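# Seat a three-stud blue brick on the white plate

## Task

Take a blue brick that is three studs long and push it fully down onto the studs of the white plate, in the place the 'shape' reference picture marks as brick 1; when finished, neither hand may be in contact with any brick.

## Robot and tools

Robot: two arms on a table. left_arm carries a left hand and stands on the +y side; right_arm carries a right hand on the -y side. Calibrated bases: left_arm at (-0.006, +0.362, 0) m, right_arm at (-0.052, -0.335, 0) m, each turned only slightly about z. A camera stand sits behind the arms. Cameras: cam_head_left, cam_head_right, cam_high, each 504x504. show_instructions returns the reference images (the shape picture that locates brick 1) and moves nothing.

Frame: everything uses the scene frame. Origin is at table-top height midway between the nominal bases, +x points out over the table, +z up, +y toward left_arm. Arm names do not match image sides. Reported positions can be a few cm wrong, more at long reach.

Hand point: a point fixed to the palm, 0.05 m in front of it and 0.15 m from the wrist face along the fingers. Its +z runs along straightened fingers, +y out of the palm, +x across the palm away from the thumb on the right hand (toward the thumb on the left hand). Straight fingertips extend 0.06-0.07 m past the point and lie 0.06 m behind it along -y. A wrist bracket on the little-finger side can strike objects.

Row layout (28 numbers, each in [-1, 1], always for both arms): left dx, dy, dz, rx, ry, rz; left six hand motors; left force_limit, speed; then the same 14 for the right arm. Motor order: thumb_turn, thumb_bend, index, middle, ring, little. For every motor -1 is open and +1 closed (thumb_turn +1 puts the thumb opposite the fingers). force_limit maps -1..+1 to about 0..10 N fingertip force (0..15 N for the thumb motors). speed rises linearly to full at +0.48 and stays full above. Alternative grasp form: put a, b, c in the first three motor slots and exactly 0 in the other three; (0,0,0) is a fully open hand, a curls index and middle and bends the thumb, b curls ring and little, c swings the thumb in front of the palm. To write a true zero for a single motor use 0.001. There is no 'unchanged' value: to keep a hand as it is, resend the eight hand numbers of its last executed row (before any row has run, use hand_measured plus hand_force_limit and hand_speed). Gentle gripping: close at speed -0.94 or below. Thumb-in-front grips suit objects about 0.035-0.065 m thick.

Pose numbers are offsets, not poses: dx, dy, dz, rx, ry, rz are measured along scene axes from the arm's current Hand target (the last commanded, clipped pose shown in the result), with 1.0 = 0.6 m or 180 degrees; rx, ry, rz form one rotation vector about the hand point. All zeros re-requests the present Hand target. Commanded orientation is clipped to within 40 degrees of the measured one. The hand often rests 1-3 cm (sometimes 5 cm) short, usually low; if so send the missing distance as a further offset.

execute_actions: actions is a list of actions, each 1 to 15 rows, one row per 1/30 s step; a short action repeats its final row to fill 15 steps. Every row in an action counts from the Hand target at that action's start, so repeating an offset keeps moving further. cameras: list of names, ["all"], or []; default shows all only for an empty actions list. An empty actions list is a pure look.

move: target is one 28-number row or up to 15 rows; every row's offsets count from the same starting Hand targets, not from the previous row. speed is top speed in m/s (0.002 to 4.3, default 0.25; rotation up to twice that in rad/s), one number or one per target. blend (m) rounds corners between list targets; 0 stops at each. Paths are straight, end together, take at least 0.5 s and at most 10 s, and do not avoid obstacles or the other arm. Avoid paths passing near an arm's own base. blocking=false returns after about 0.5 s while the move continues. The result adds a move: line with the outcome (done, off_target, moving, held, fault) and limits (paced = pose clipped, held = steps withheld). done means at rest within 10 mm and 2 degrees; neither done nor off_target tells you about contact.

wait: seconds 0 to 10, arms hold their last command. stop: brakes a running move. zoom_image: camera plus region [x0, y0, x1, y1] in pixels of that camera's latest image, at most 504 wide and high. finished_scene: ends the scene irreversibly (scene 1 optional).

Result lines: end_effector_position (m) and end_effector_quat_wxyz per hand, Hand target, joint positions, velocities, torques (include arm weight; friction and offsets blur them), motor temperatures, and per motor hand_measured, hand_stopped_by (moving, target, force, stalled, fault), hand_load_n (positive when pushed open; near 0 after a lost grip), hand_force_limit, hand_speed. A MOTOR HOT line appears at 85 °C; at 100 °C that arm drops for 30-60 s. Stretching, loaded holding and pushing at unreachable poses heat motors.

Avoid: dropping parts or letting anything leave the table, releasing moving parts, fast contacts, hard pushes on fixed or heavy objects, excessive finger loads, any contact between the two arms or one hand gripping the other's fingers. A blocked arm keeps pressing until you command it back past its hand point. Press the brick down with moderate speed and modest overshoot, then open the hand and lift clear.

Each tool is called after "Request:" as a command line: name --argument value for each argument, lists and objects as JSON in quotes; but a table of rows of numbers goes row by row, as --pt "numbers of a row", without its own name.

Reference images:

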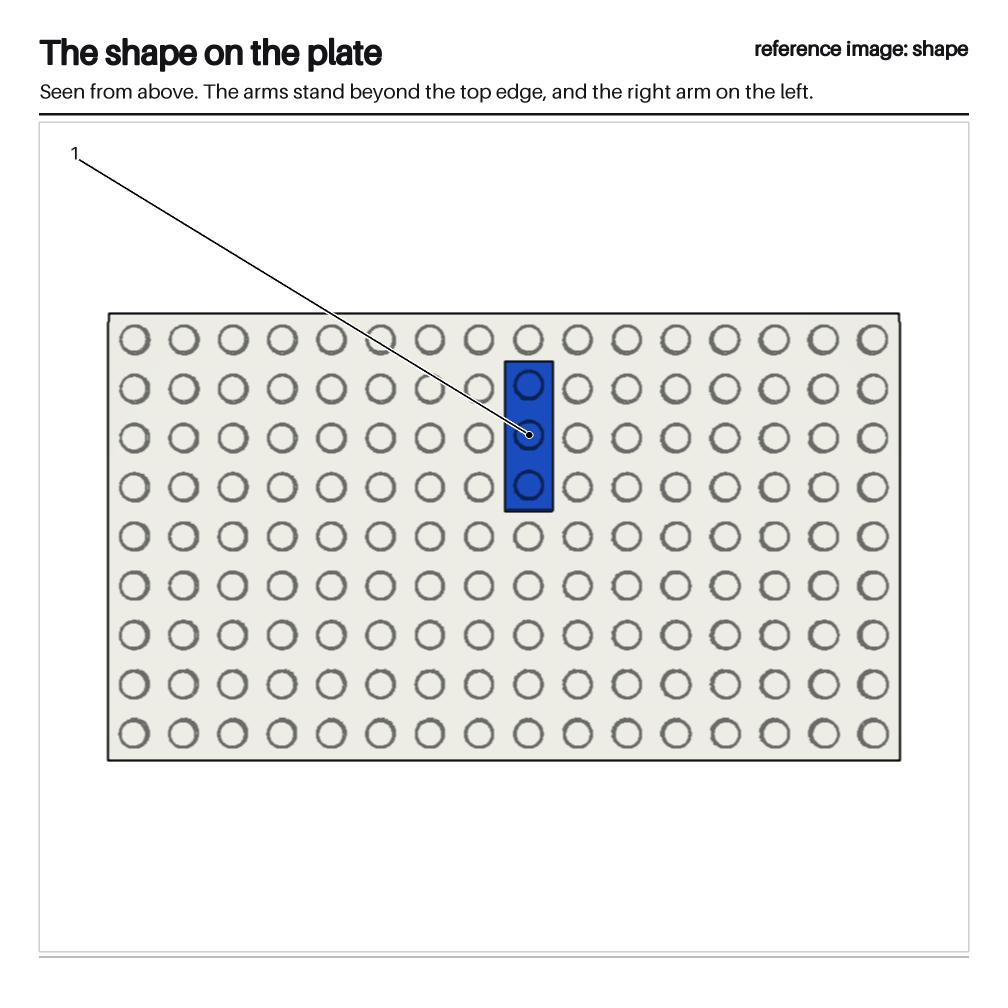

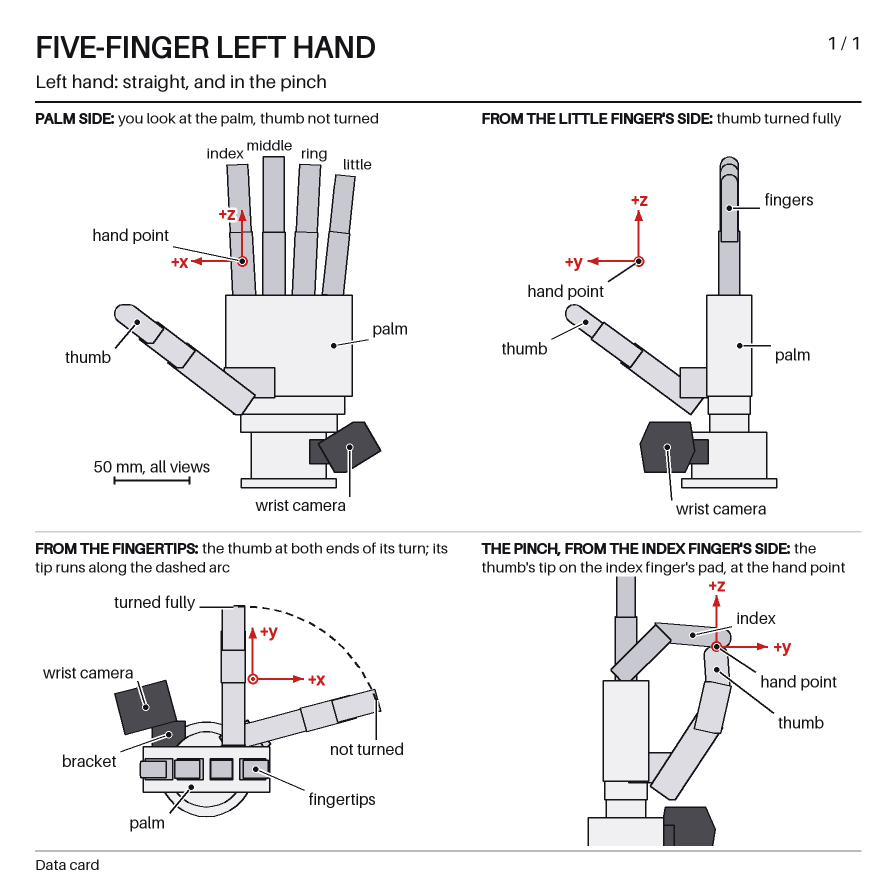

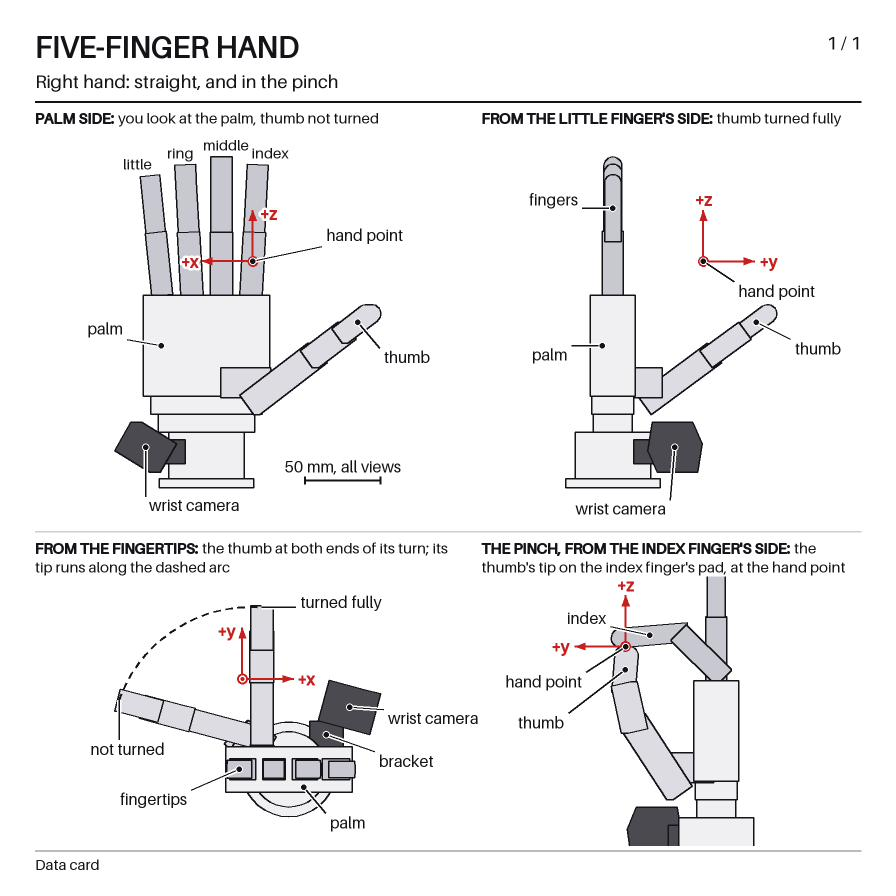

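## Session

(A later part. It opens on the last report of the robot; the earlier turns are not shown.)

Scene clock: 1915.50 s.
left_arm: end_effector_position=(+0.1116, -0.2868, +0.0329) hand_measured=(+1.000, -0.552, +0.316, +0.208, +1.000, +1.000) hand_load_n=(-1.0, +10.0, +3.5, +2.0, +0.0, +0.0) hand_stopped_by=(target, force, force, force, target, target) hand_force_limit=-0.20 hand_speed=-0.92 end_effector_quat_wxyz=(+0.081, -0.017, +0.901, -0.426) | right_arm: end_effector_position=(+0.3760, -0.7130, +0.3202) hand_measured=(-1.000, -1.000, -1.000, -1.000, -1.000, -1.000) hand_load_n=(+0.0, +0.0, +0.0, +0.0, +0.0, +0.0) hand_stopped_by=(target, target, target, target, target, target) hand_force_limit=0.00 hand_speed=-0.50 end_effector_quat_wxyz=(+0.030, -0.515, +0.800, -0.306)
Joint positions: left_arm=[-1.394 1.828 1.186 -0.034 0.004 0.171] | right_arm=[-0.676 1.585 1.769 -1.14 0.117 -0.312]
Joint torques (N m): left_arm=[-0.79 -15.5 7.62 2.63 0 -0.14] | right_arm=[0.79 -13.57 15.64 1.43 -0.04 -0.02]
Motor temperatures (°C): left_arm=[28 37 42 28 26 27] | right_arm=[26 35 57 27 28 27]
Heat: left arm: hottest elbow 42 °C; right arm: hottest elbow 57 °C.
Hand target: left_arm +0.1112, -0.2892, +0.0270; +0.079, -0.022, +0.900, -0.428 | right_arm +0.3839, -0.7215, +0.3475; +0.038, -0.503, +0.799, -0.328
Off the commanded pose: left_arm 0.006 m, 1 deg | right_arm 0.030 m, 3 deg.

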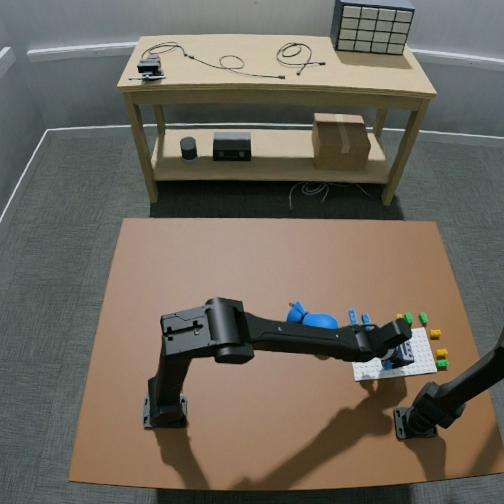

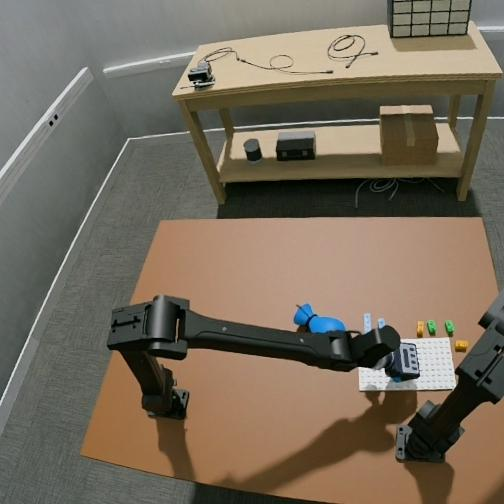

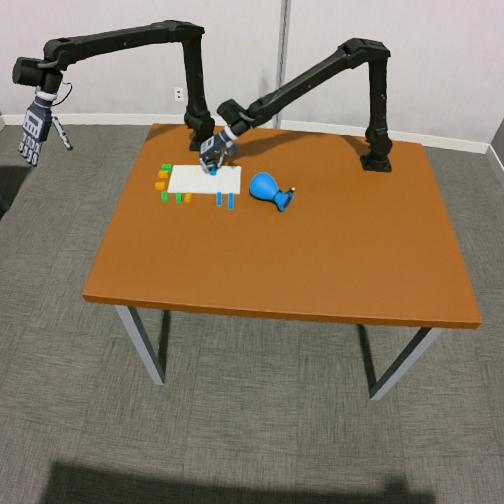

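Request:
move --target '[0,-0.042,0.14,0,0,0, 1,-0.36,0.45,0.4,1,1, -0.2,-0.92, 0,0,0,0,0,0, 0,0,0,0,0,0, 0,-0.5]' --speed 0.07 --cameras '["all"]'

Request:
zoom_image --camera "cam_head_right" --region '[380, 335, 430, 385]'

Request:
zoom_image --camera "cam_high" --region '[190, 145, 230, 185]'

Request:
zoom_image --camera "cam_head_left" --region '[370, 330, 410, 370]'

Scene clock: 1924.87 s.
left_arm: end_effector_position=(+0.1132, -0.2913, +0.0749) hand_measured=(+1.000, -0.550, +0.316, +0.208, +1.000, +1.000) hand_load_n=(+0.0, +0.0, +0.0, +0.0, +0.0, +0.0) hand_stopped_by=(target, force, force, force, target, target) hand_force_limit=-0.20 hand_speed=-0.92 end_effector_quat_wxyz=(+0.077, -0.020, +0.913, -0.401) | right_arm: end_effector_position=(+0.3760, -0.7130, +0.3202) hand_measured=(-1.000, -1.000, -1.000, -1.000, -1.000, -1.000) hand_load_n=(+0.0, +0.0, +0.0, +0.0, +0.0, +0.0) hand_stopped_by=(target, target, target, target, target, target) hand_force_limit=0.00 hand_speed=-0.50 end_effector_quat_wxyz=(+0.030, -0.515, +0.800, -0.306)
Joint positions: left_arm=[-1.394 1.792 1.293 -0.23 -0.001 0.167] | right_arm=[-0.676 1.585 1.769 -1.14 0.117 -0.312]
Joint torques (N m): left_arm=[-1.61 -18.14 12.36 1.18 -0.07 -0.16] | right_arm=[0.26 -13.22 15.6 1.5 -0.01 0]
Motor temperatures (°C): left_arm=[28 37 41 28 26 27] | right_arm=[26 35 57 27 28 27]
Heat: left arm: hottest elbow 41 °C; right arm: hottest elbow 57 °C.
Hand target: left_arm +0.1112, -0.3144, +0.1109; +0.079, -0.022, +0.900, -0.428 | right_arm +0.3839, -0.7215, +0.3475; +0.038, -0.503, +0.799, -0.328
Off the commanded pose: left_arm 0.043 m, 3 deg | right_arm 0.030 m, 3 deg.
move: off_target (left_arm, right_arm)

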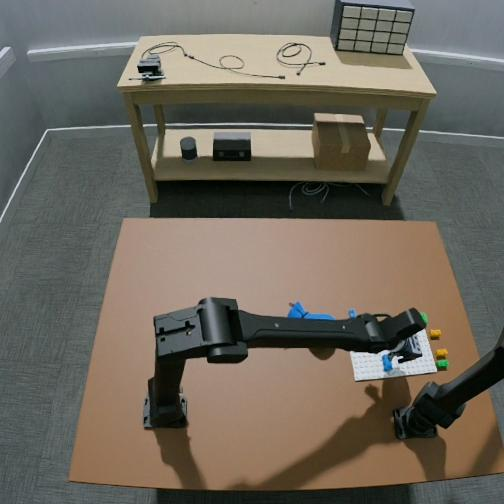

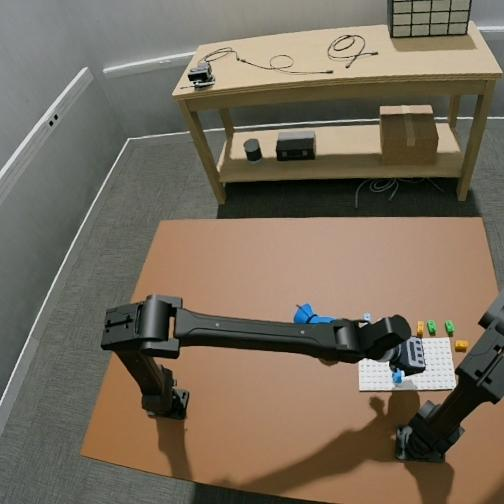

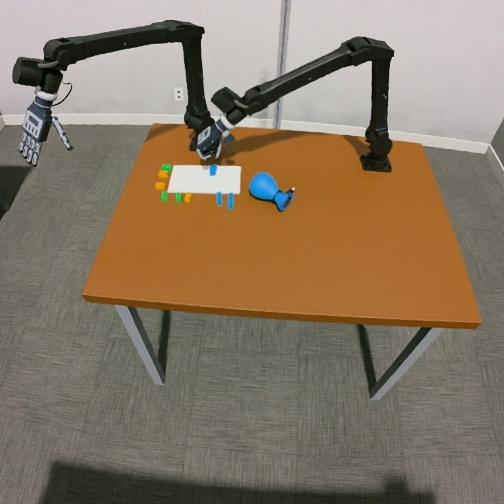

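Scaled by 10.080.

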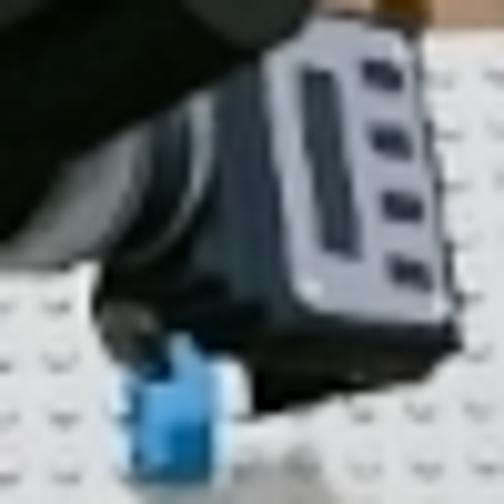

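Scaled by 12.600.

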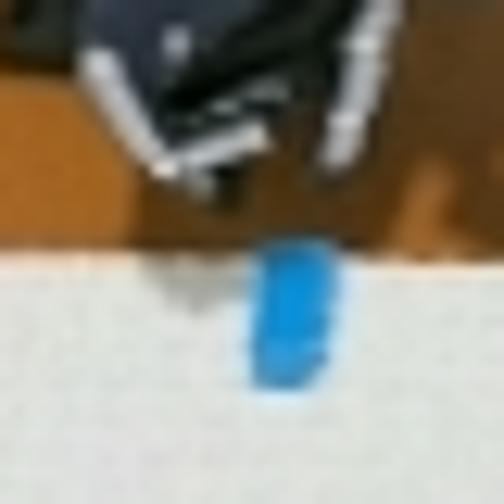

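Scaled by 12.600.

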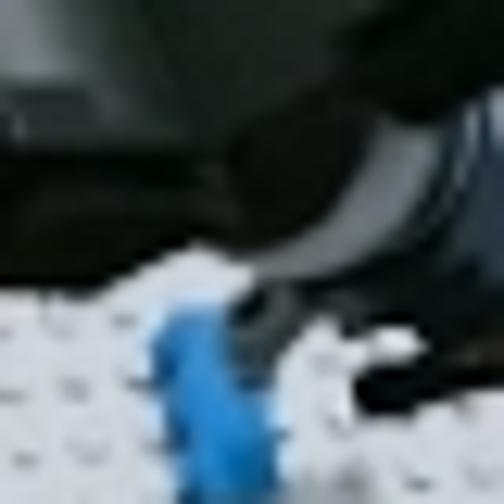

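Request:
move --pt "0 0.039 -0.0765 0 0 0 1 -0.62 0.04 0.03 1 1 -0.2 -0.6 0 0 0 0 0 0 0 0 0 0 0 0 0 -0.5" --pt "0 0.0427 -0.133 0 0 0 1 -0.62 0.04 0.03 1 1 -0.2 -0.6 0 0 0 0 0 0 0 0 0 0 0 0 0 -0.5" --speed '[0.06,0.05]' --cameras '["all"]'

Request:
zoom_image --camera "cam_head_right" --region '[380, 350, 420, 390]'

Request:
zoom_image --camera "cam_high" --region '[190, 150, 230, 190]'

Request:
zoom_image --camera "cam_head_left" --region '[370, 340, 410, 380]'

Scene clock: 1948.53 s.
left_arm: end_effector_position=(+0.1116, -0.2850, +0.0351) hand_measured=(+1.000, -0.620, +0.040, +0.030, +1.000, +1.000) hand_load_n=(+0.0, +0.0, +0.0, +0.0, +0.5, +0.0) hand_stopped_by=(target, target, target, target, target, target) hand_force_limit=-0.20 hand_speed=-0.60 end_effector_quat_wxyz=(+0.081, -0.020, +0.903, -0.423) | right_arm: end_effector_position=(+0.3760, -0.7130, +0.3202) hand_measured=(-1.000, -1.000, -1.000, -1.000, -1.000, -1.000) hand_load_n=(+0.0, +0.0, +0.0, +0.0, +0.0, +0.0) hand_stopped_by=(target, target, target, target, target, target) hand_force_limit=0.00 hand_speed=-0.50 end_effector_quat_wxyz=(+0.030, -0.515, +0.800, -0.306)
Joint positions: left_arm=[-1.394 1.821 1.187 -0.047 0.001 0.167] | right_arm=[-0.676 1.585 1.769 -1.14 0.117 -0.312]
Joint torques (N m): left_arm=[-0.79 -15.62 7.73 2.81 0.11 -0.11] | right_arm=[0.38 -13.98 15.75 1.55 -0.05 -0.01]
Motor temperatures (°C): left_arm=[28 37 43 28 26 27] | right_arm=[26 35 57 27 28 27]
Heat: left arm: hottest elbow 43 °C; right arm: hottest elbow 57 °C.
Hand target: left_arm +0.1112, -0.2887, +0.0312; +0.079, -0.022, +0.900, -0.427 | right_arm +0.3839, -0.7215, +0.3475; +0.038, -0.503, +0.799, -0.328
Off the commanded pose: left_arm 0.005 m, 1 deg | right_arm 0.030 m, 3 deg.
move: off_target (right_arm)

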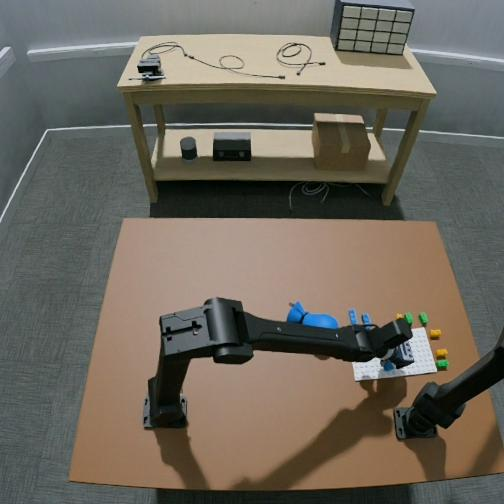

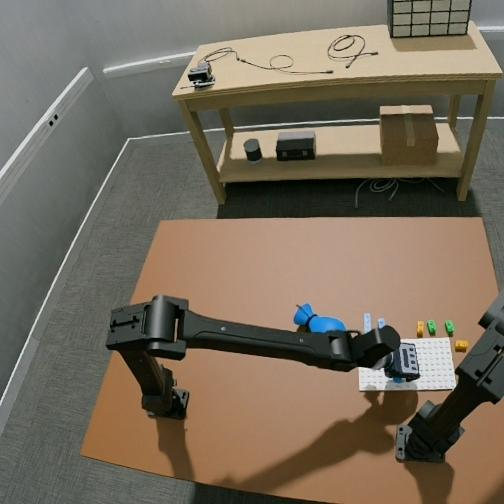

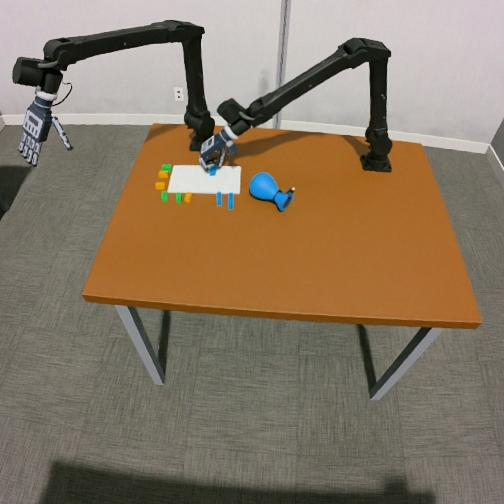

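Scaled by 12.600.

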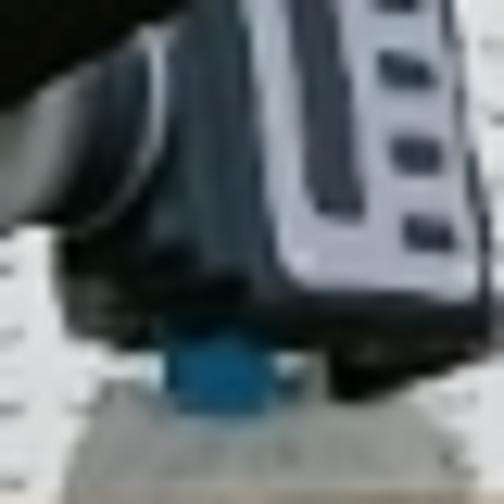

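Scaled by 12.600.

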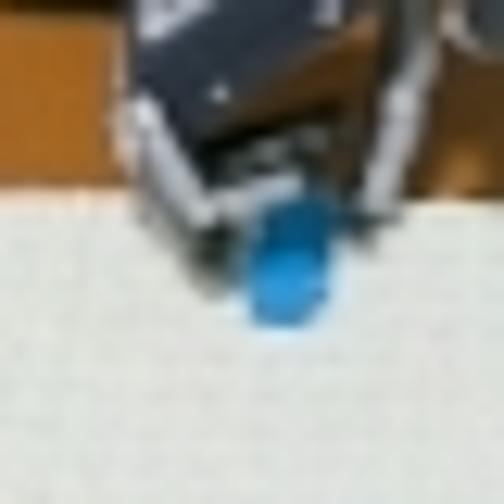

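Scaled by 12.600.

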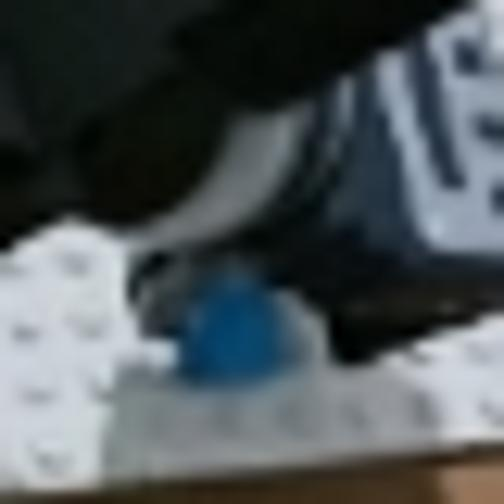

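Request:
move --target '[0,0.001,-0.0155,0,0,0, 1,-0.62,0.04,0.03,1,1, -0.2,-0.6, 0,0,0,0,0,0, 0,0,0,0,0,0, 0,-0.5]' --speed 0.04 --cameras '["all"]'

Request:
zoom_image --camera "cam_high" --region '[190, 150, 230, 190]'

Scene clock: 1953.33 s.
left_arm: end_effector_position=(+0.1116, -0.2855, +0.0282) hand_measured=(+1.000, -0.620, +0.040, +0.030, +1.000, +1.000) hand_load_n=(+0.0, +0.0, +0.0, +0.0, +0.0, +0.0) hand_stopped_by=(target, target, target, target, target, target) hand_force_limit=-0.20 hand_speed=-0.60 end_effector_quat_wxyz=(+0.081, -0.020, +0.902, -0.425) | right_arm: end_effector_position=(+0.3760, -0.7130, +0.3202) hand_measured=(-1.000, -1.000, -1.000, -1.000, -1.000, -1.000) hand_load_n=(+0.0, +0.0, -0.5, +0.0, +0.0, +0.0) hand_stopped_by=(target, target, target, target, target, target) hand_force_limit=0.00 hand_speed=-0.50 end_effector_quat_wxyz=(+0.030, -0.515, +0.800, -0.306)
Joint positions: left_arm=[-1.394 1.832 1.179 -0.024 0.001 0.167] | right_arm=[-0.676 1.585 1.769 -1.14 0.117 -0.312]
Joint torques (N m): left_arm=[-0.73 -15.15 7.53 2.78 0.11 -0.1] | right_arm=[0.09 -13.74 15.82 1.47 -0.04 -0.01]
Motor temperatures (°C): left_arm=[28 37 43 28 26 27] | right_arm=[26 35 57 27 28 27]
Heat: left arm: hottest elbow 43 °C; right arm: hottest elbow 57 °C.
Hand target: left_arm +0.1112, -0.2881, +0.0219; +0.079, -0.022, +0.900, -0.428 | right_arm +0.3839, -0.7215, +0.3475; +0.038, -0.503, +0.799, -0.328
Off the commanded pose: left_arm 0.007 m, 0 deg | right_arm 0.030 m, 3 deg.
move: off_target (right_arm)

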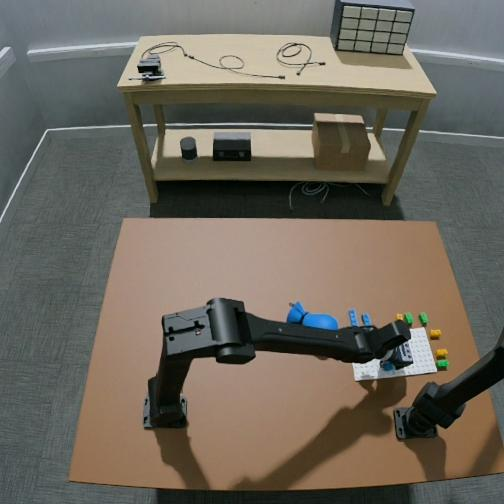

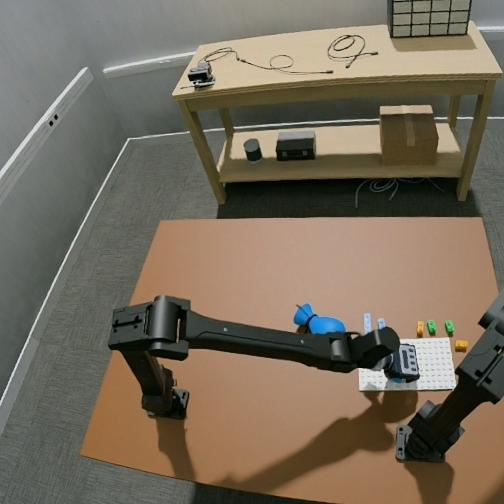

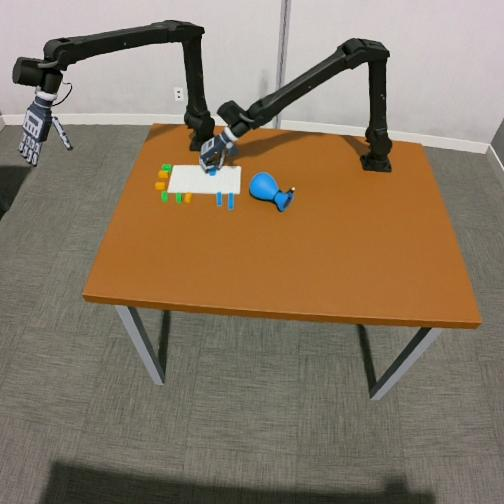

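Scaled by 12.600.

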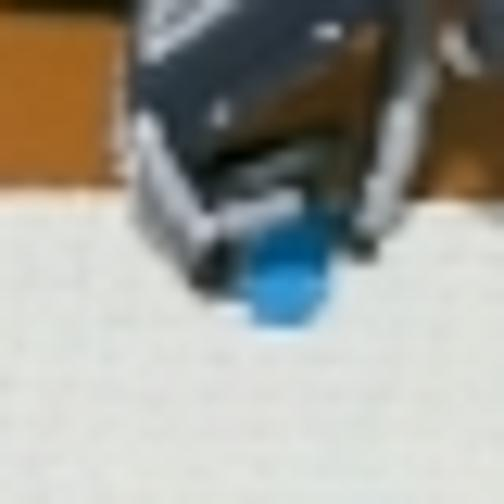

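Request:
move --target '[0,0.001,-0.006,0,0,0, 1,-0.62,0.04,0.03,1,1, -0.2,-0.6, 0,0,0,0,0,0, 0,0,0,0,0,0, 0,-0.5]' --speed 0.04 --cameras '[]'

Request:
execute_actions --actions '[[[0,0,0,0,0,0, 1,-0.38,0.35,0.3,1,1, -0.4,-0.92, 0,0,0,0,0,0, 0,0,0,0,0,0, 0,-0.5]],[[0,0,0,0,0,0, 1,-0.38,0.35,0.3,1,1, -0.4,-0.92, 0,0,0,0,0,0, 0,0,0,0,0,0, 0,-0.5]],[[0,0,0,0,0,0, 1,-0.38,0.35,0.3,1,1, -0.4,-0.92, 0,0,0,0,0,0, 0,0,0,0,0,0, 0,-0.5]],[[0,0,0,0,0,0, 1,-0.38,0.35,0.3,1,1, -0.4,-0.92, 0,0,0,0,0,0, 0,0,0,0,0,0, 0,-0.5]]]' --cameras '["all"]'

Request:
zoom_image --camera "cam_high" --region '[190, 150, 230, 190]'

Request:
zoom_image --camera "cam_head_right" --region '[380, 350, 420, 390]'

Scene clock: 1960.73 s.
left_arm: end_effector_position=(+0.1118, -0.2863, +0.0273) hand_measured=(+1.000, -0.620, +0.040, +0.030, +1.000, +1.000) hand_load_n=(+0.0, +0.0, +0.0, +0.0, +0.0, +0.0) hand_stopped_by=(target, target, target, target, target, target) hand_force_limit=-0.20 hand_speed=-0.60 end_effector_quat_wxyz=(+0.081, -0.020, +0.900, -0.427) | right_arm: end_effector_position=(+0.3760, -0.7130, +0.3202) hand_measured=(-1.000, -1.000, -1.000, -1.000, -1.000, -1.000) hand_load_n=(+0.0, +0.0, -0.5, +0.0, +0.0, +0.0) hand_stopped_by=(target, target, target, target, target, target) hand_force_limit=0.00 hand_speed=-0.50 end_effector_quat_wxyz=(+0.030, -0.515, +0.800, -0.306)
Joint positions: left_arm=[-1.394 1.835 1.177 -0.014 0.001 0.167] | right_arm=[-0.676 1.585 1.769 -1.14 0.117 -0.312]
Joint torques (N m): left_arm=[-0.73 -15.21 7.32 2.77 0.11 -0.1] | right_arm=[0.44 -13.63 15.75 1.5 -0.05 -0.03]
Motor temperatures (°C): left_arm=[28 37 43 28 26 27] | right_arm=[26 35 57 27 28 27]
Heat: left arm: hottest elbow 43 °C; right arm: hottest elbow 57 °C.
Hand target: left_arm +0.1112, -0.2874, +0.0181; +0.079, -0.022, +0.900, -0.427 | right_arm +0.3839, -0.7215, +0.3475; +0.038, -0.503, +0.799, -0.328
Off the commanded pose: left_arm 0.009 m, 0 deg | right_arm 0.030 m, 3 deg.
move: off_target (right_arm)
No camera images: "cameras" was empty.

Scene clock: 1962.93 s.
left_arm: end_effector_position=(+0.1118, -0.2863, +0.0265) hand_measured=(+1.000, -0.568, +0.180, +0.132, +1.000, +1.000) hand_load_n=(+0.5, +6.5, +3.0, +2.0, +0.0, +0.0) hand_stopped_by=(target, force, force, force, target, target) hand_force_limit=-0.40 hand_speed=-0.92 end_effector_quat_wxyz=(+0.081, -0.020, +0.901, -0.426) | right_arm: end_effector_position=(+0.3760, -0.7130, +0.3202) hand_measured=(-1.000, -1.000, -1.000, -1.000, -1.000, -1.000) hand_load_n=(+0.0, +0.0, +0.0, +0.0, +0.0, +0.0) hand_stopped_by=(target, target, target, target, target, target) hand_force_limit=0.00 hand_speed=-0.50 end_effector_quat_wxyz=(+0.030, -0.515, +0.800, -0.306)
Joint positions: left_arm=[-1.394 1.836 1.177 -0.013 0.001 0.167] | right_arm=[-0.676 1.585 1.769 -1.14 0.117 -0.312]
Joint torques (N m): left_arm=[-0.73 -15.38 7.34 2.74 0.11 -0.1] | right_arm=[0.21 -13.45 15.61 1.48 -0.04 -0.02]
Motor temperatures (°C): left_arm=[28 37 43 28 26 27] | right_arm=[26 35 57 27 28 27]
Heat: left arm: hottest elbow 43 °C; right arm: hottest elbow 57 °C.
Hand target: left_arm +0.1112, -0.2875, +0.0182; +0.079, -0.022, +0.900, -0.427 | right_arm +0.3839, -0.7215, +0.3475; +0.038, -0.503, +0.799, -0.328
Off the commanded pose: left_arm 0.008 m, 0 deg | right_arm 0.030 m, 3 deg.

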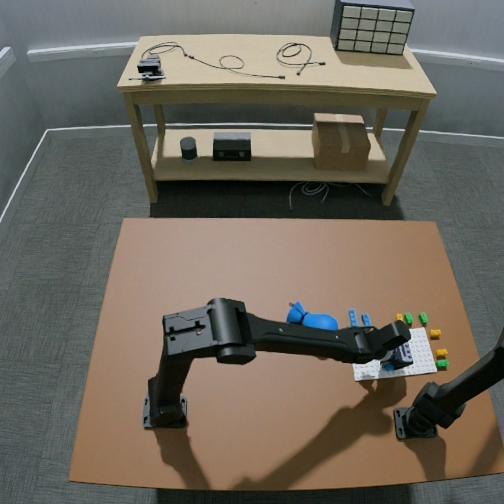

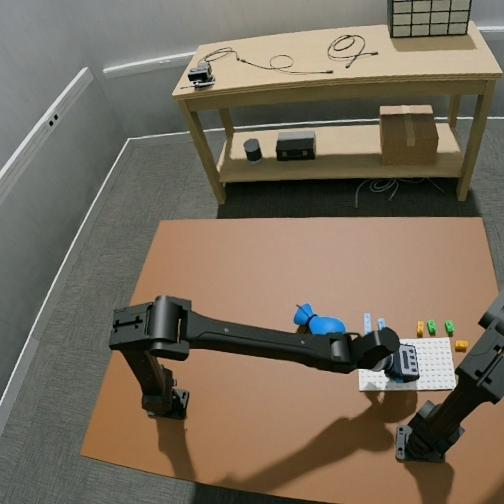

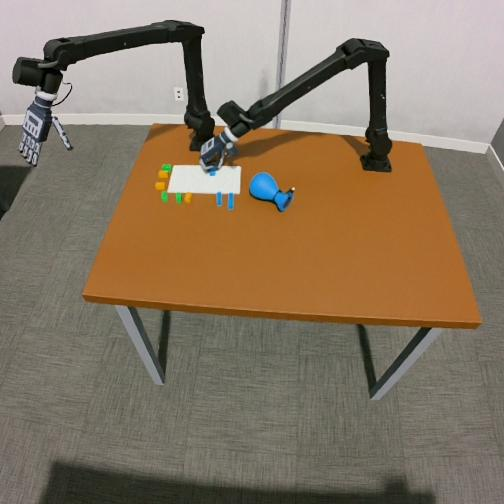

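Scaled by 12.600.

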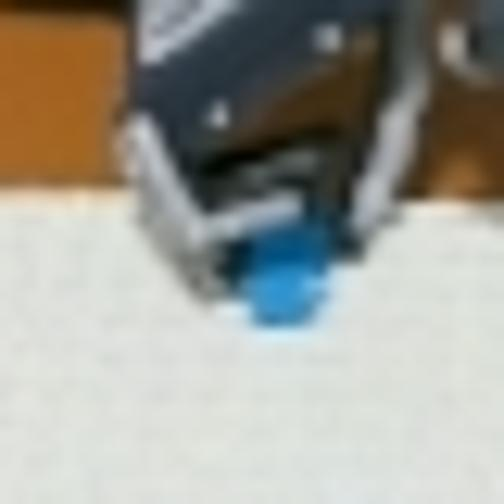

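Scaled by 12.600.

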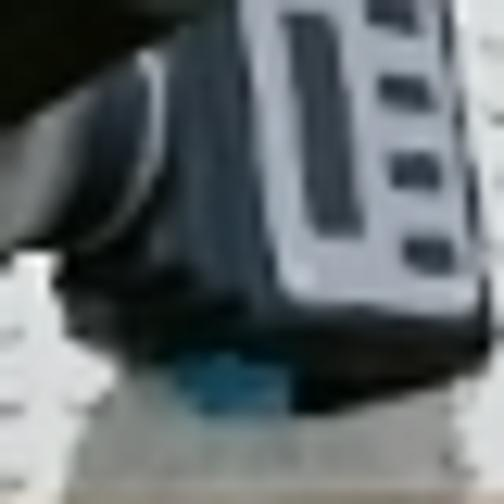

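Request:
move --target '[0,-0.042,0.15,0,0,0, 1,-0.38,0.35,0.3,1,1, -0.4,-0.92, 0,0,0,0,0,0, 0,0,0,0,0,0, 0,-0.5]' --speed 0.06 --cameras '["all"]'

Request:
zoom_image --camera "cam_head_right" --region '[380, 335, 430, 385]'

Request:
zoom_image --camera "cam_high" --region '[190, 145, 230, 185]'

Scene clock: 1968.47 s.
left_arm: end_effector_position=(+0.1125, -0.2883, +0.0689) hand_measured=(+1.000, -0.568, +0.180, +0.132, +1.000, +1.000) hand_load_n=(+0.0, +6.5, +3.0, +2.0, +0.0, +0.0) hand_stopped_by=(target, force, force, force, target, target) hand_force_limit=-0.40 hand_speed=-0.92 end_effector_quat_wxyz=(+0.076, -0.020, +0.914, -0.398) | right_arm: end_effector_position=(+0.3760, -0.7130, +0.3202) hand_measured=(-1.000, -1.000, -1.000, -1.000, -1.000, -1.000) hand_load_n=(+0.0, +0.0, +0.0, +0.0, +0.0, +0.0) hand_stopped_by=(target, target, target, target, target, target) hand_force_limit=0.00 hand_speed=-0.50 end_effector_quat_wxyz=(+0.030, -0.515, +0.800, -0.306)
Joint positions: left_arm=[-1.394 1.795 1.281 -0.222 0 0.167] | right_arm=[-0.676 1.585 1.769 -1.14 0.117 -0.312]
Joint torques (N m): left_arm=[-1.55 -18.55 12.42 1.31 -0.07 -0.15] | right_arm=[0.44 -13.86 15.79 1.48 -0.03 0.01]
Motor temperatures (°C): left_arm=[28 37 43 28 26 27] | right_arm=[26 35 57 27 28 27]
Heat: left arm: hottest elbow 43 °C; right arm: hottest elbow 57 °C.
Hand target: left_arm +0.1112, -0.3127, +0.1082; +0.079, -0.022, +0.900, -0.427 | right_arm +0.3839, -0.7215, +0.3475; +0.038, -0.503, +0.799, -0.328
Off the commanded pose: left_arm 0.046 m, 4 deg | right_arm 0.030 m, 3 deg.
move: off_target (left_arm, right_arm)

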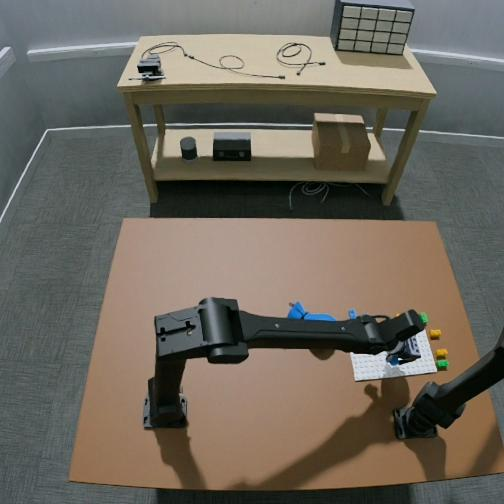

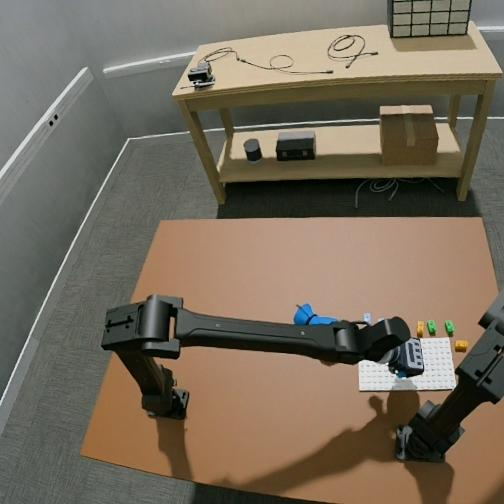

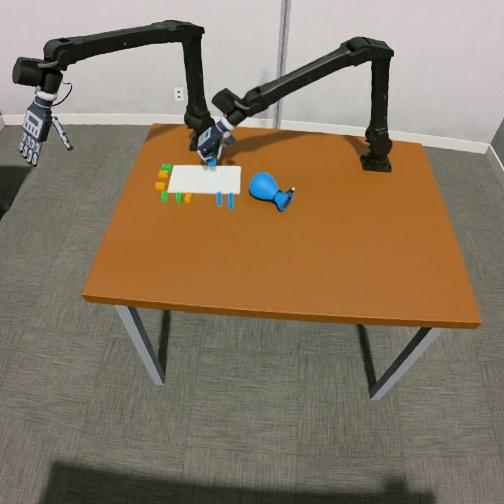

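Scaled by 10.080.

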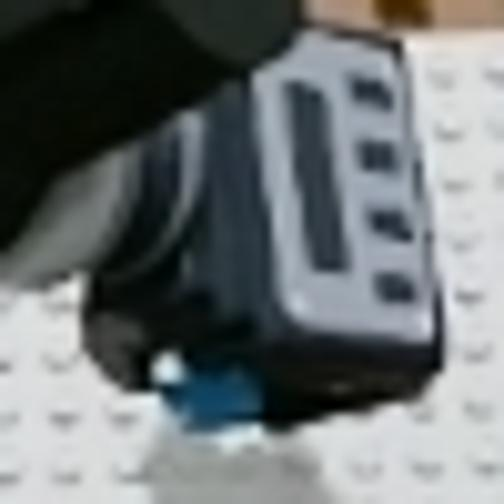

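Scaled by 12.600.

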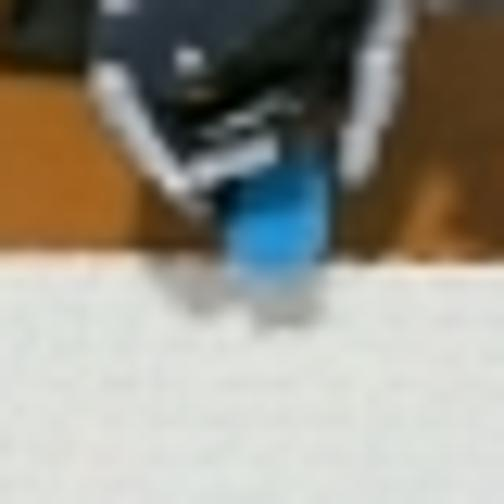

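Request:
move --pt "0.365 0.04 0.02 0 0 0 1 -0.38 0.35 0.3 1 1 -0.4 -0.92 0 0 0 0 0 0 0 0 0 0 0 0 0 -0.5" --pt "0.365 0.05 -0.105 0 0 0 1 -0.38 0.35 0.3 1 1 -0.4 -0.92 0 0 0 0 0 0 0 0 0 0 0 0 0 -0.5" --speed '[0.12,0.07]' --cameras '["all"]'

Request:
zoom_image --camera "cam_head_right" --region '[360, 270, 420, 330]'

Request:
zoom_image --camera "cam_high" --region '[190, 180, 250, 240]'

Scene clock: 1984.33 s.
left_arm: end_effector_position=(+0.3220, -0.2818, +0.0488) hand_measured=(+1.000, -0.568, +0.180, +0.132, +1.000, +1.000) hand_load_n=(+0.0, +6.5, +2.5, +2.5, +0.0, +0.0) hand_stopped_by=(target, force, force, force, target, target) hand_force_limit=-0.40 hand_speed=-0.92 end_effector_quat_wxyz=(+0.073, -0.025, +0.903, -0.423) | right_arm: end_effector_position=(+0.3760, -0.7130, +0.3202) hand_measured=(-1.000, -1.000, -1.000, -1.000, -1.000, -1.000) hand_load_n=(+0.0, +0.0, +0.0, +0.0, +0.0, +0.0) hand_stopped_by=(target, target, target, target, target, target) hand_force_limit=0.00 hand_speed=-0.50 end_effector_quat_wxyz=(+0.030, -0.515, +0.800, -0.306)
Joint positions: left_arm=[-1.052 1.974 1.476 -0.218 0.273 0.373] | right_arm=[-0.676 1.585 1.769 -1.14 0.117 -0.312]
Joint torques (N m): left_arm=[0.03 -18.9 8.35 2.73 0.25 0.06] | right_arm=[-0.09 -13.45 15.6 1.58 -0.03 0]
Motor temperatures (°C): left_arm=[28 38 44 28 26 27] | right_arm=[26 35 57 27 28 27]
Heat: left arm: hottest elbow 44 °C; right arm: hottest elbow 57 °C.
Hand target: left_arm +0.3301, -0.2828, +0.0452; +0.079, -0.022, +0.900, -0.428 | right_arm +0.3839, -0.7215, +0.3475; +0.038, -0.503, +0.799, -0.328
Off the commanded pose: left_arm 0.009 m, 1 deg | right_arm 0.030 m, 3 deg.
move: off_target (right_arm)

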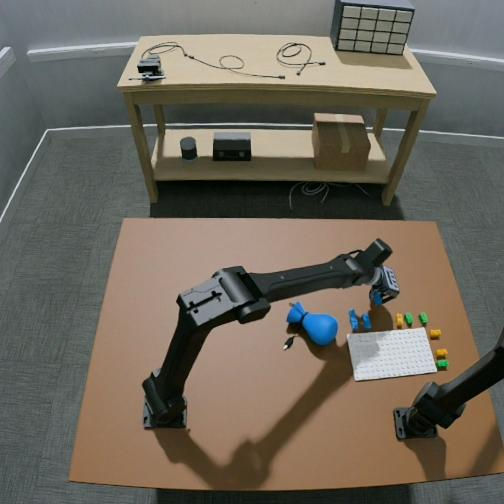

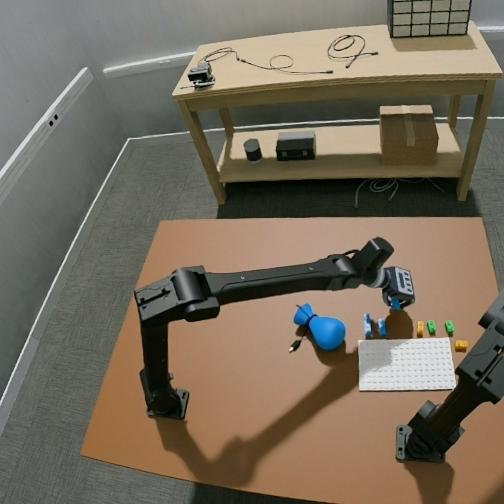

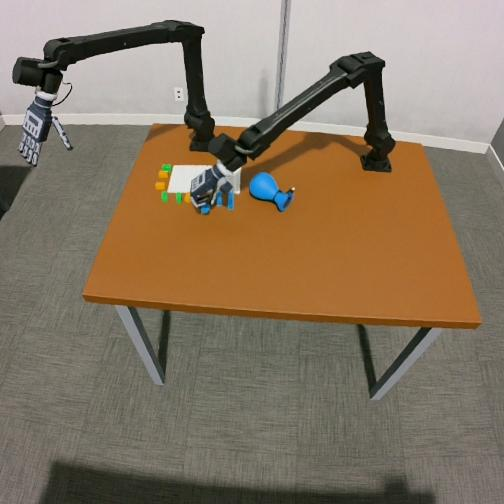

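Scaled by 8.400.

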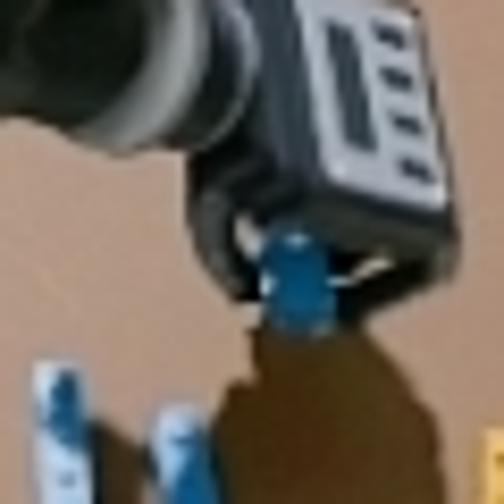

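Scaled by 8.400.

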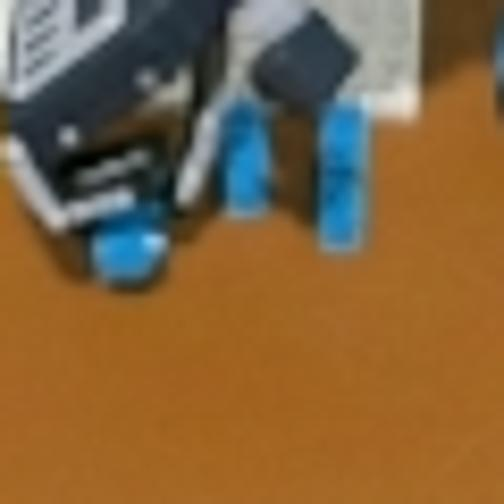

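Request:
move --target '[0,0.003,-0.048,0,0,0, 1,-0.38,0.35,0.3,1,1, -0.4,-0.92, 0,0,0,0,0,0, 0,0,0,0,0,0, 0,-0.5]' --speed 0.05 --cameras '["cam_high"]'

Request:
zoom_image --camera "cam_high" --region '[190, 180, 250, 240]'

Scene clock: 1990.47 s.
left_arm: end_effector_position=(+0.3213, -0.2809, +0.0208) hand_measured=(+1.000, -0.568, +0.180, +0.132, +1.000, +1.000) hand_load_n=(+0.0, +6.5, +3.0, +2.5, +0.0, +0.0) hand_stopped_by=(target, force, force, force, target, target) hand_force_limit=-0.40 hand_speed=-0.92 end_effector_quat_wxyz=(+0.073, -0.024, +0.903, -0.423) | right_arm: end_effector_position=(+0.3760, -0.7130, +0.3202) hand_measured=(-1.000, -1.000, -1.000, -1.000, -1.000, -1.000) hand_load_n=(+0.0, +0.0, +0.0, +0.0, +0.0, +0.0) hand_stopped_by=(target, target, target, target, target, target) hand_force_limit=0.00 hand_speed=-0.50 end_effector_quat_wxyz=(+0.030, -0.515, +0.800, -0.306)
Joint positions: left_arm=[-1.052 2.008 1.447 -0.154 0.274 0.375] | right_arm=[-0.676 1.585 1.769 -1.14 0.117 -0.312]
Joint torques (N m): left_arm=[0.15 -18.67 8.08 2.73 0.25 0.05] | right_arm=[0.5 -13.33 15.61 1.44 -0.01 0.02]
Motor temperatures (°C): left_arm=[28 38 44 28 26 27] | right_arm=[26 35 57 27 28 27]
Heat: left arm: hottest elbow 44 °C; right arm: hottest elbow 57 °C.
Hand target: left_arm +0.3301, -0.2809, +0.0163; +0.079, -0.022, +0.900, -0.427 | right_arm +0.3839, -0.7215, +0.3475; +0.038, -0.503, +0.799, -0.328
Off the commanded pose: left_arm 0.010 m, 1 deg | right_arm 0.030 m, 3 deg.
move: off_target (right_arm)
Images, in order (width x height): cam_high 504x504.

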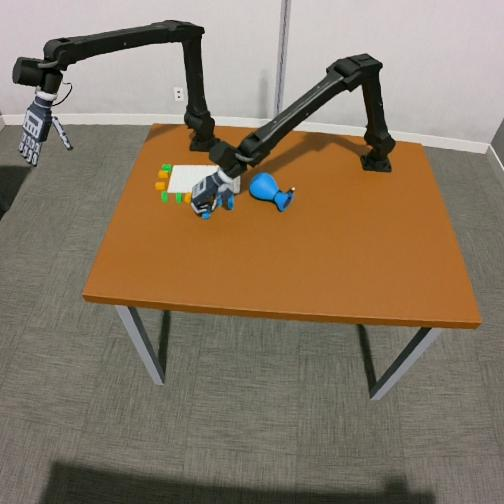

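Scaled by 8.400.

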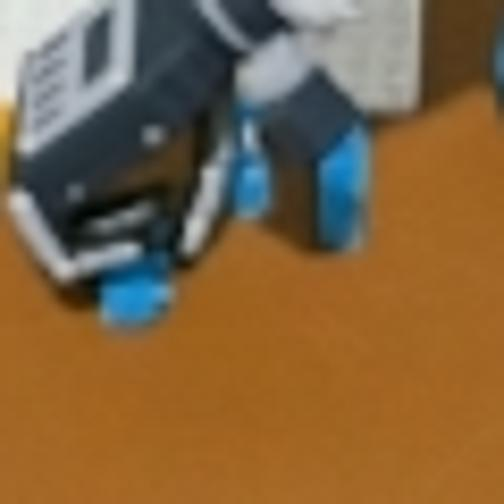

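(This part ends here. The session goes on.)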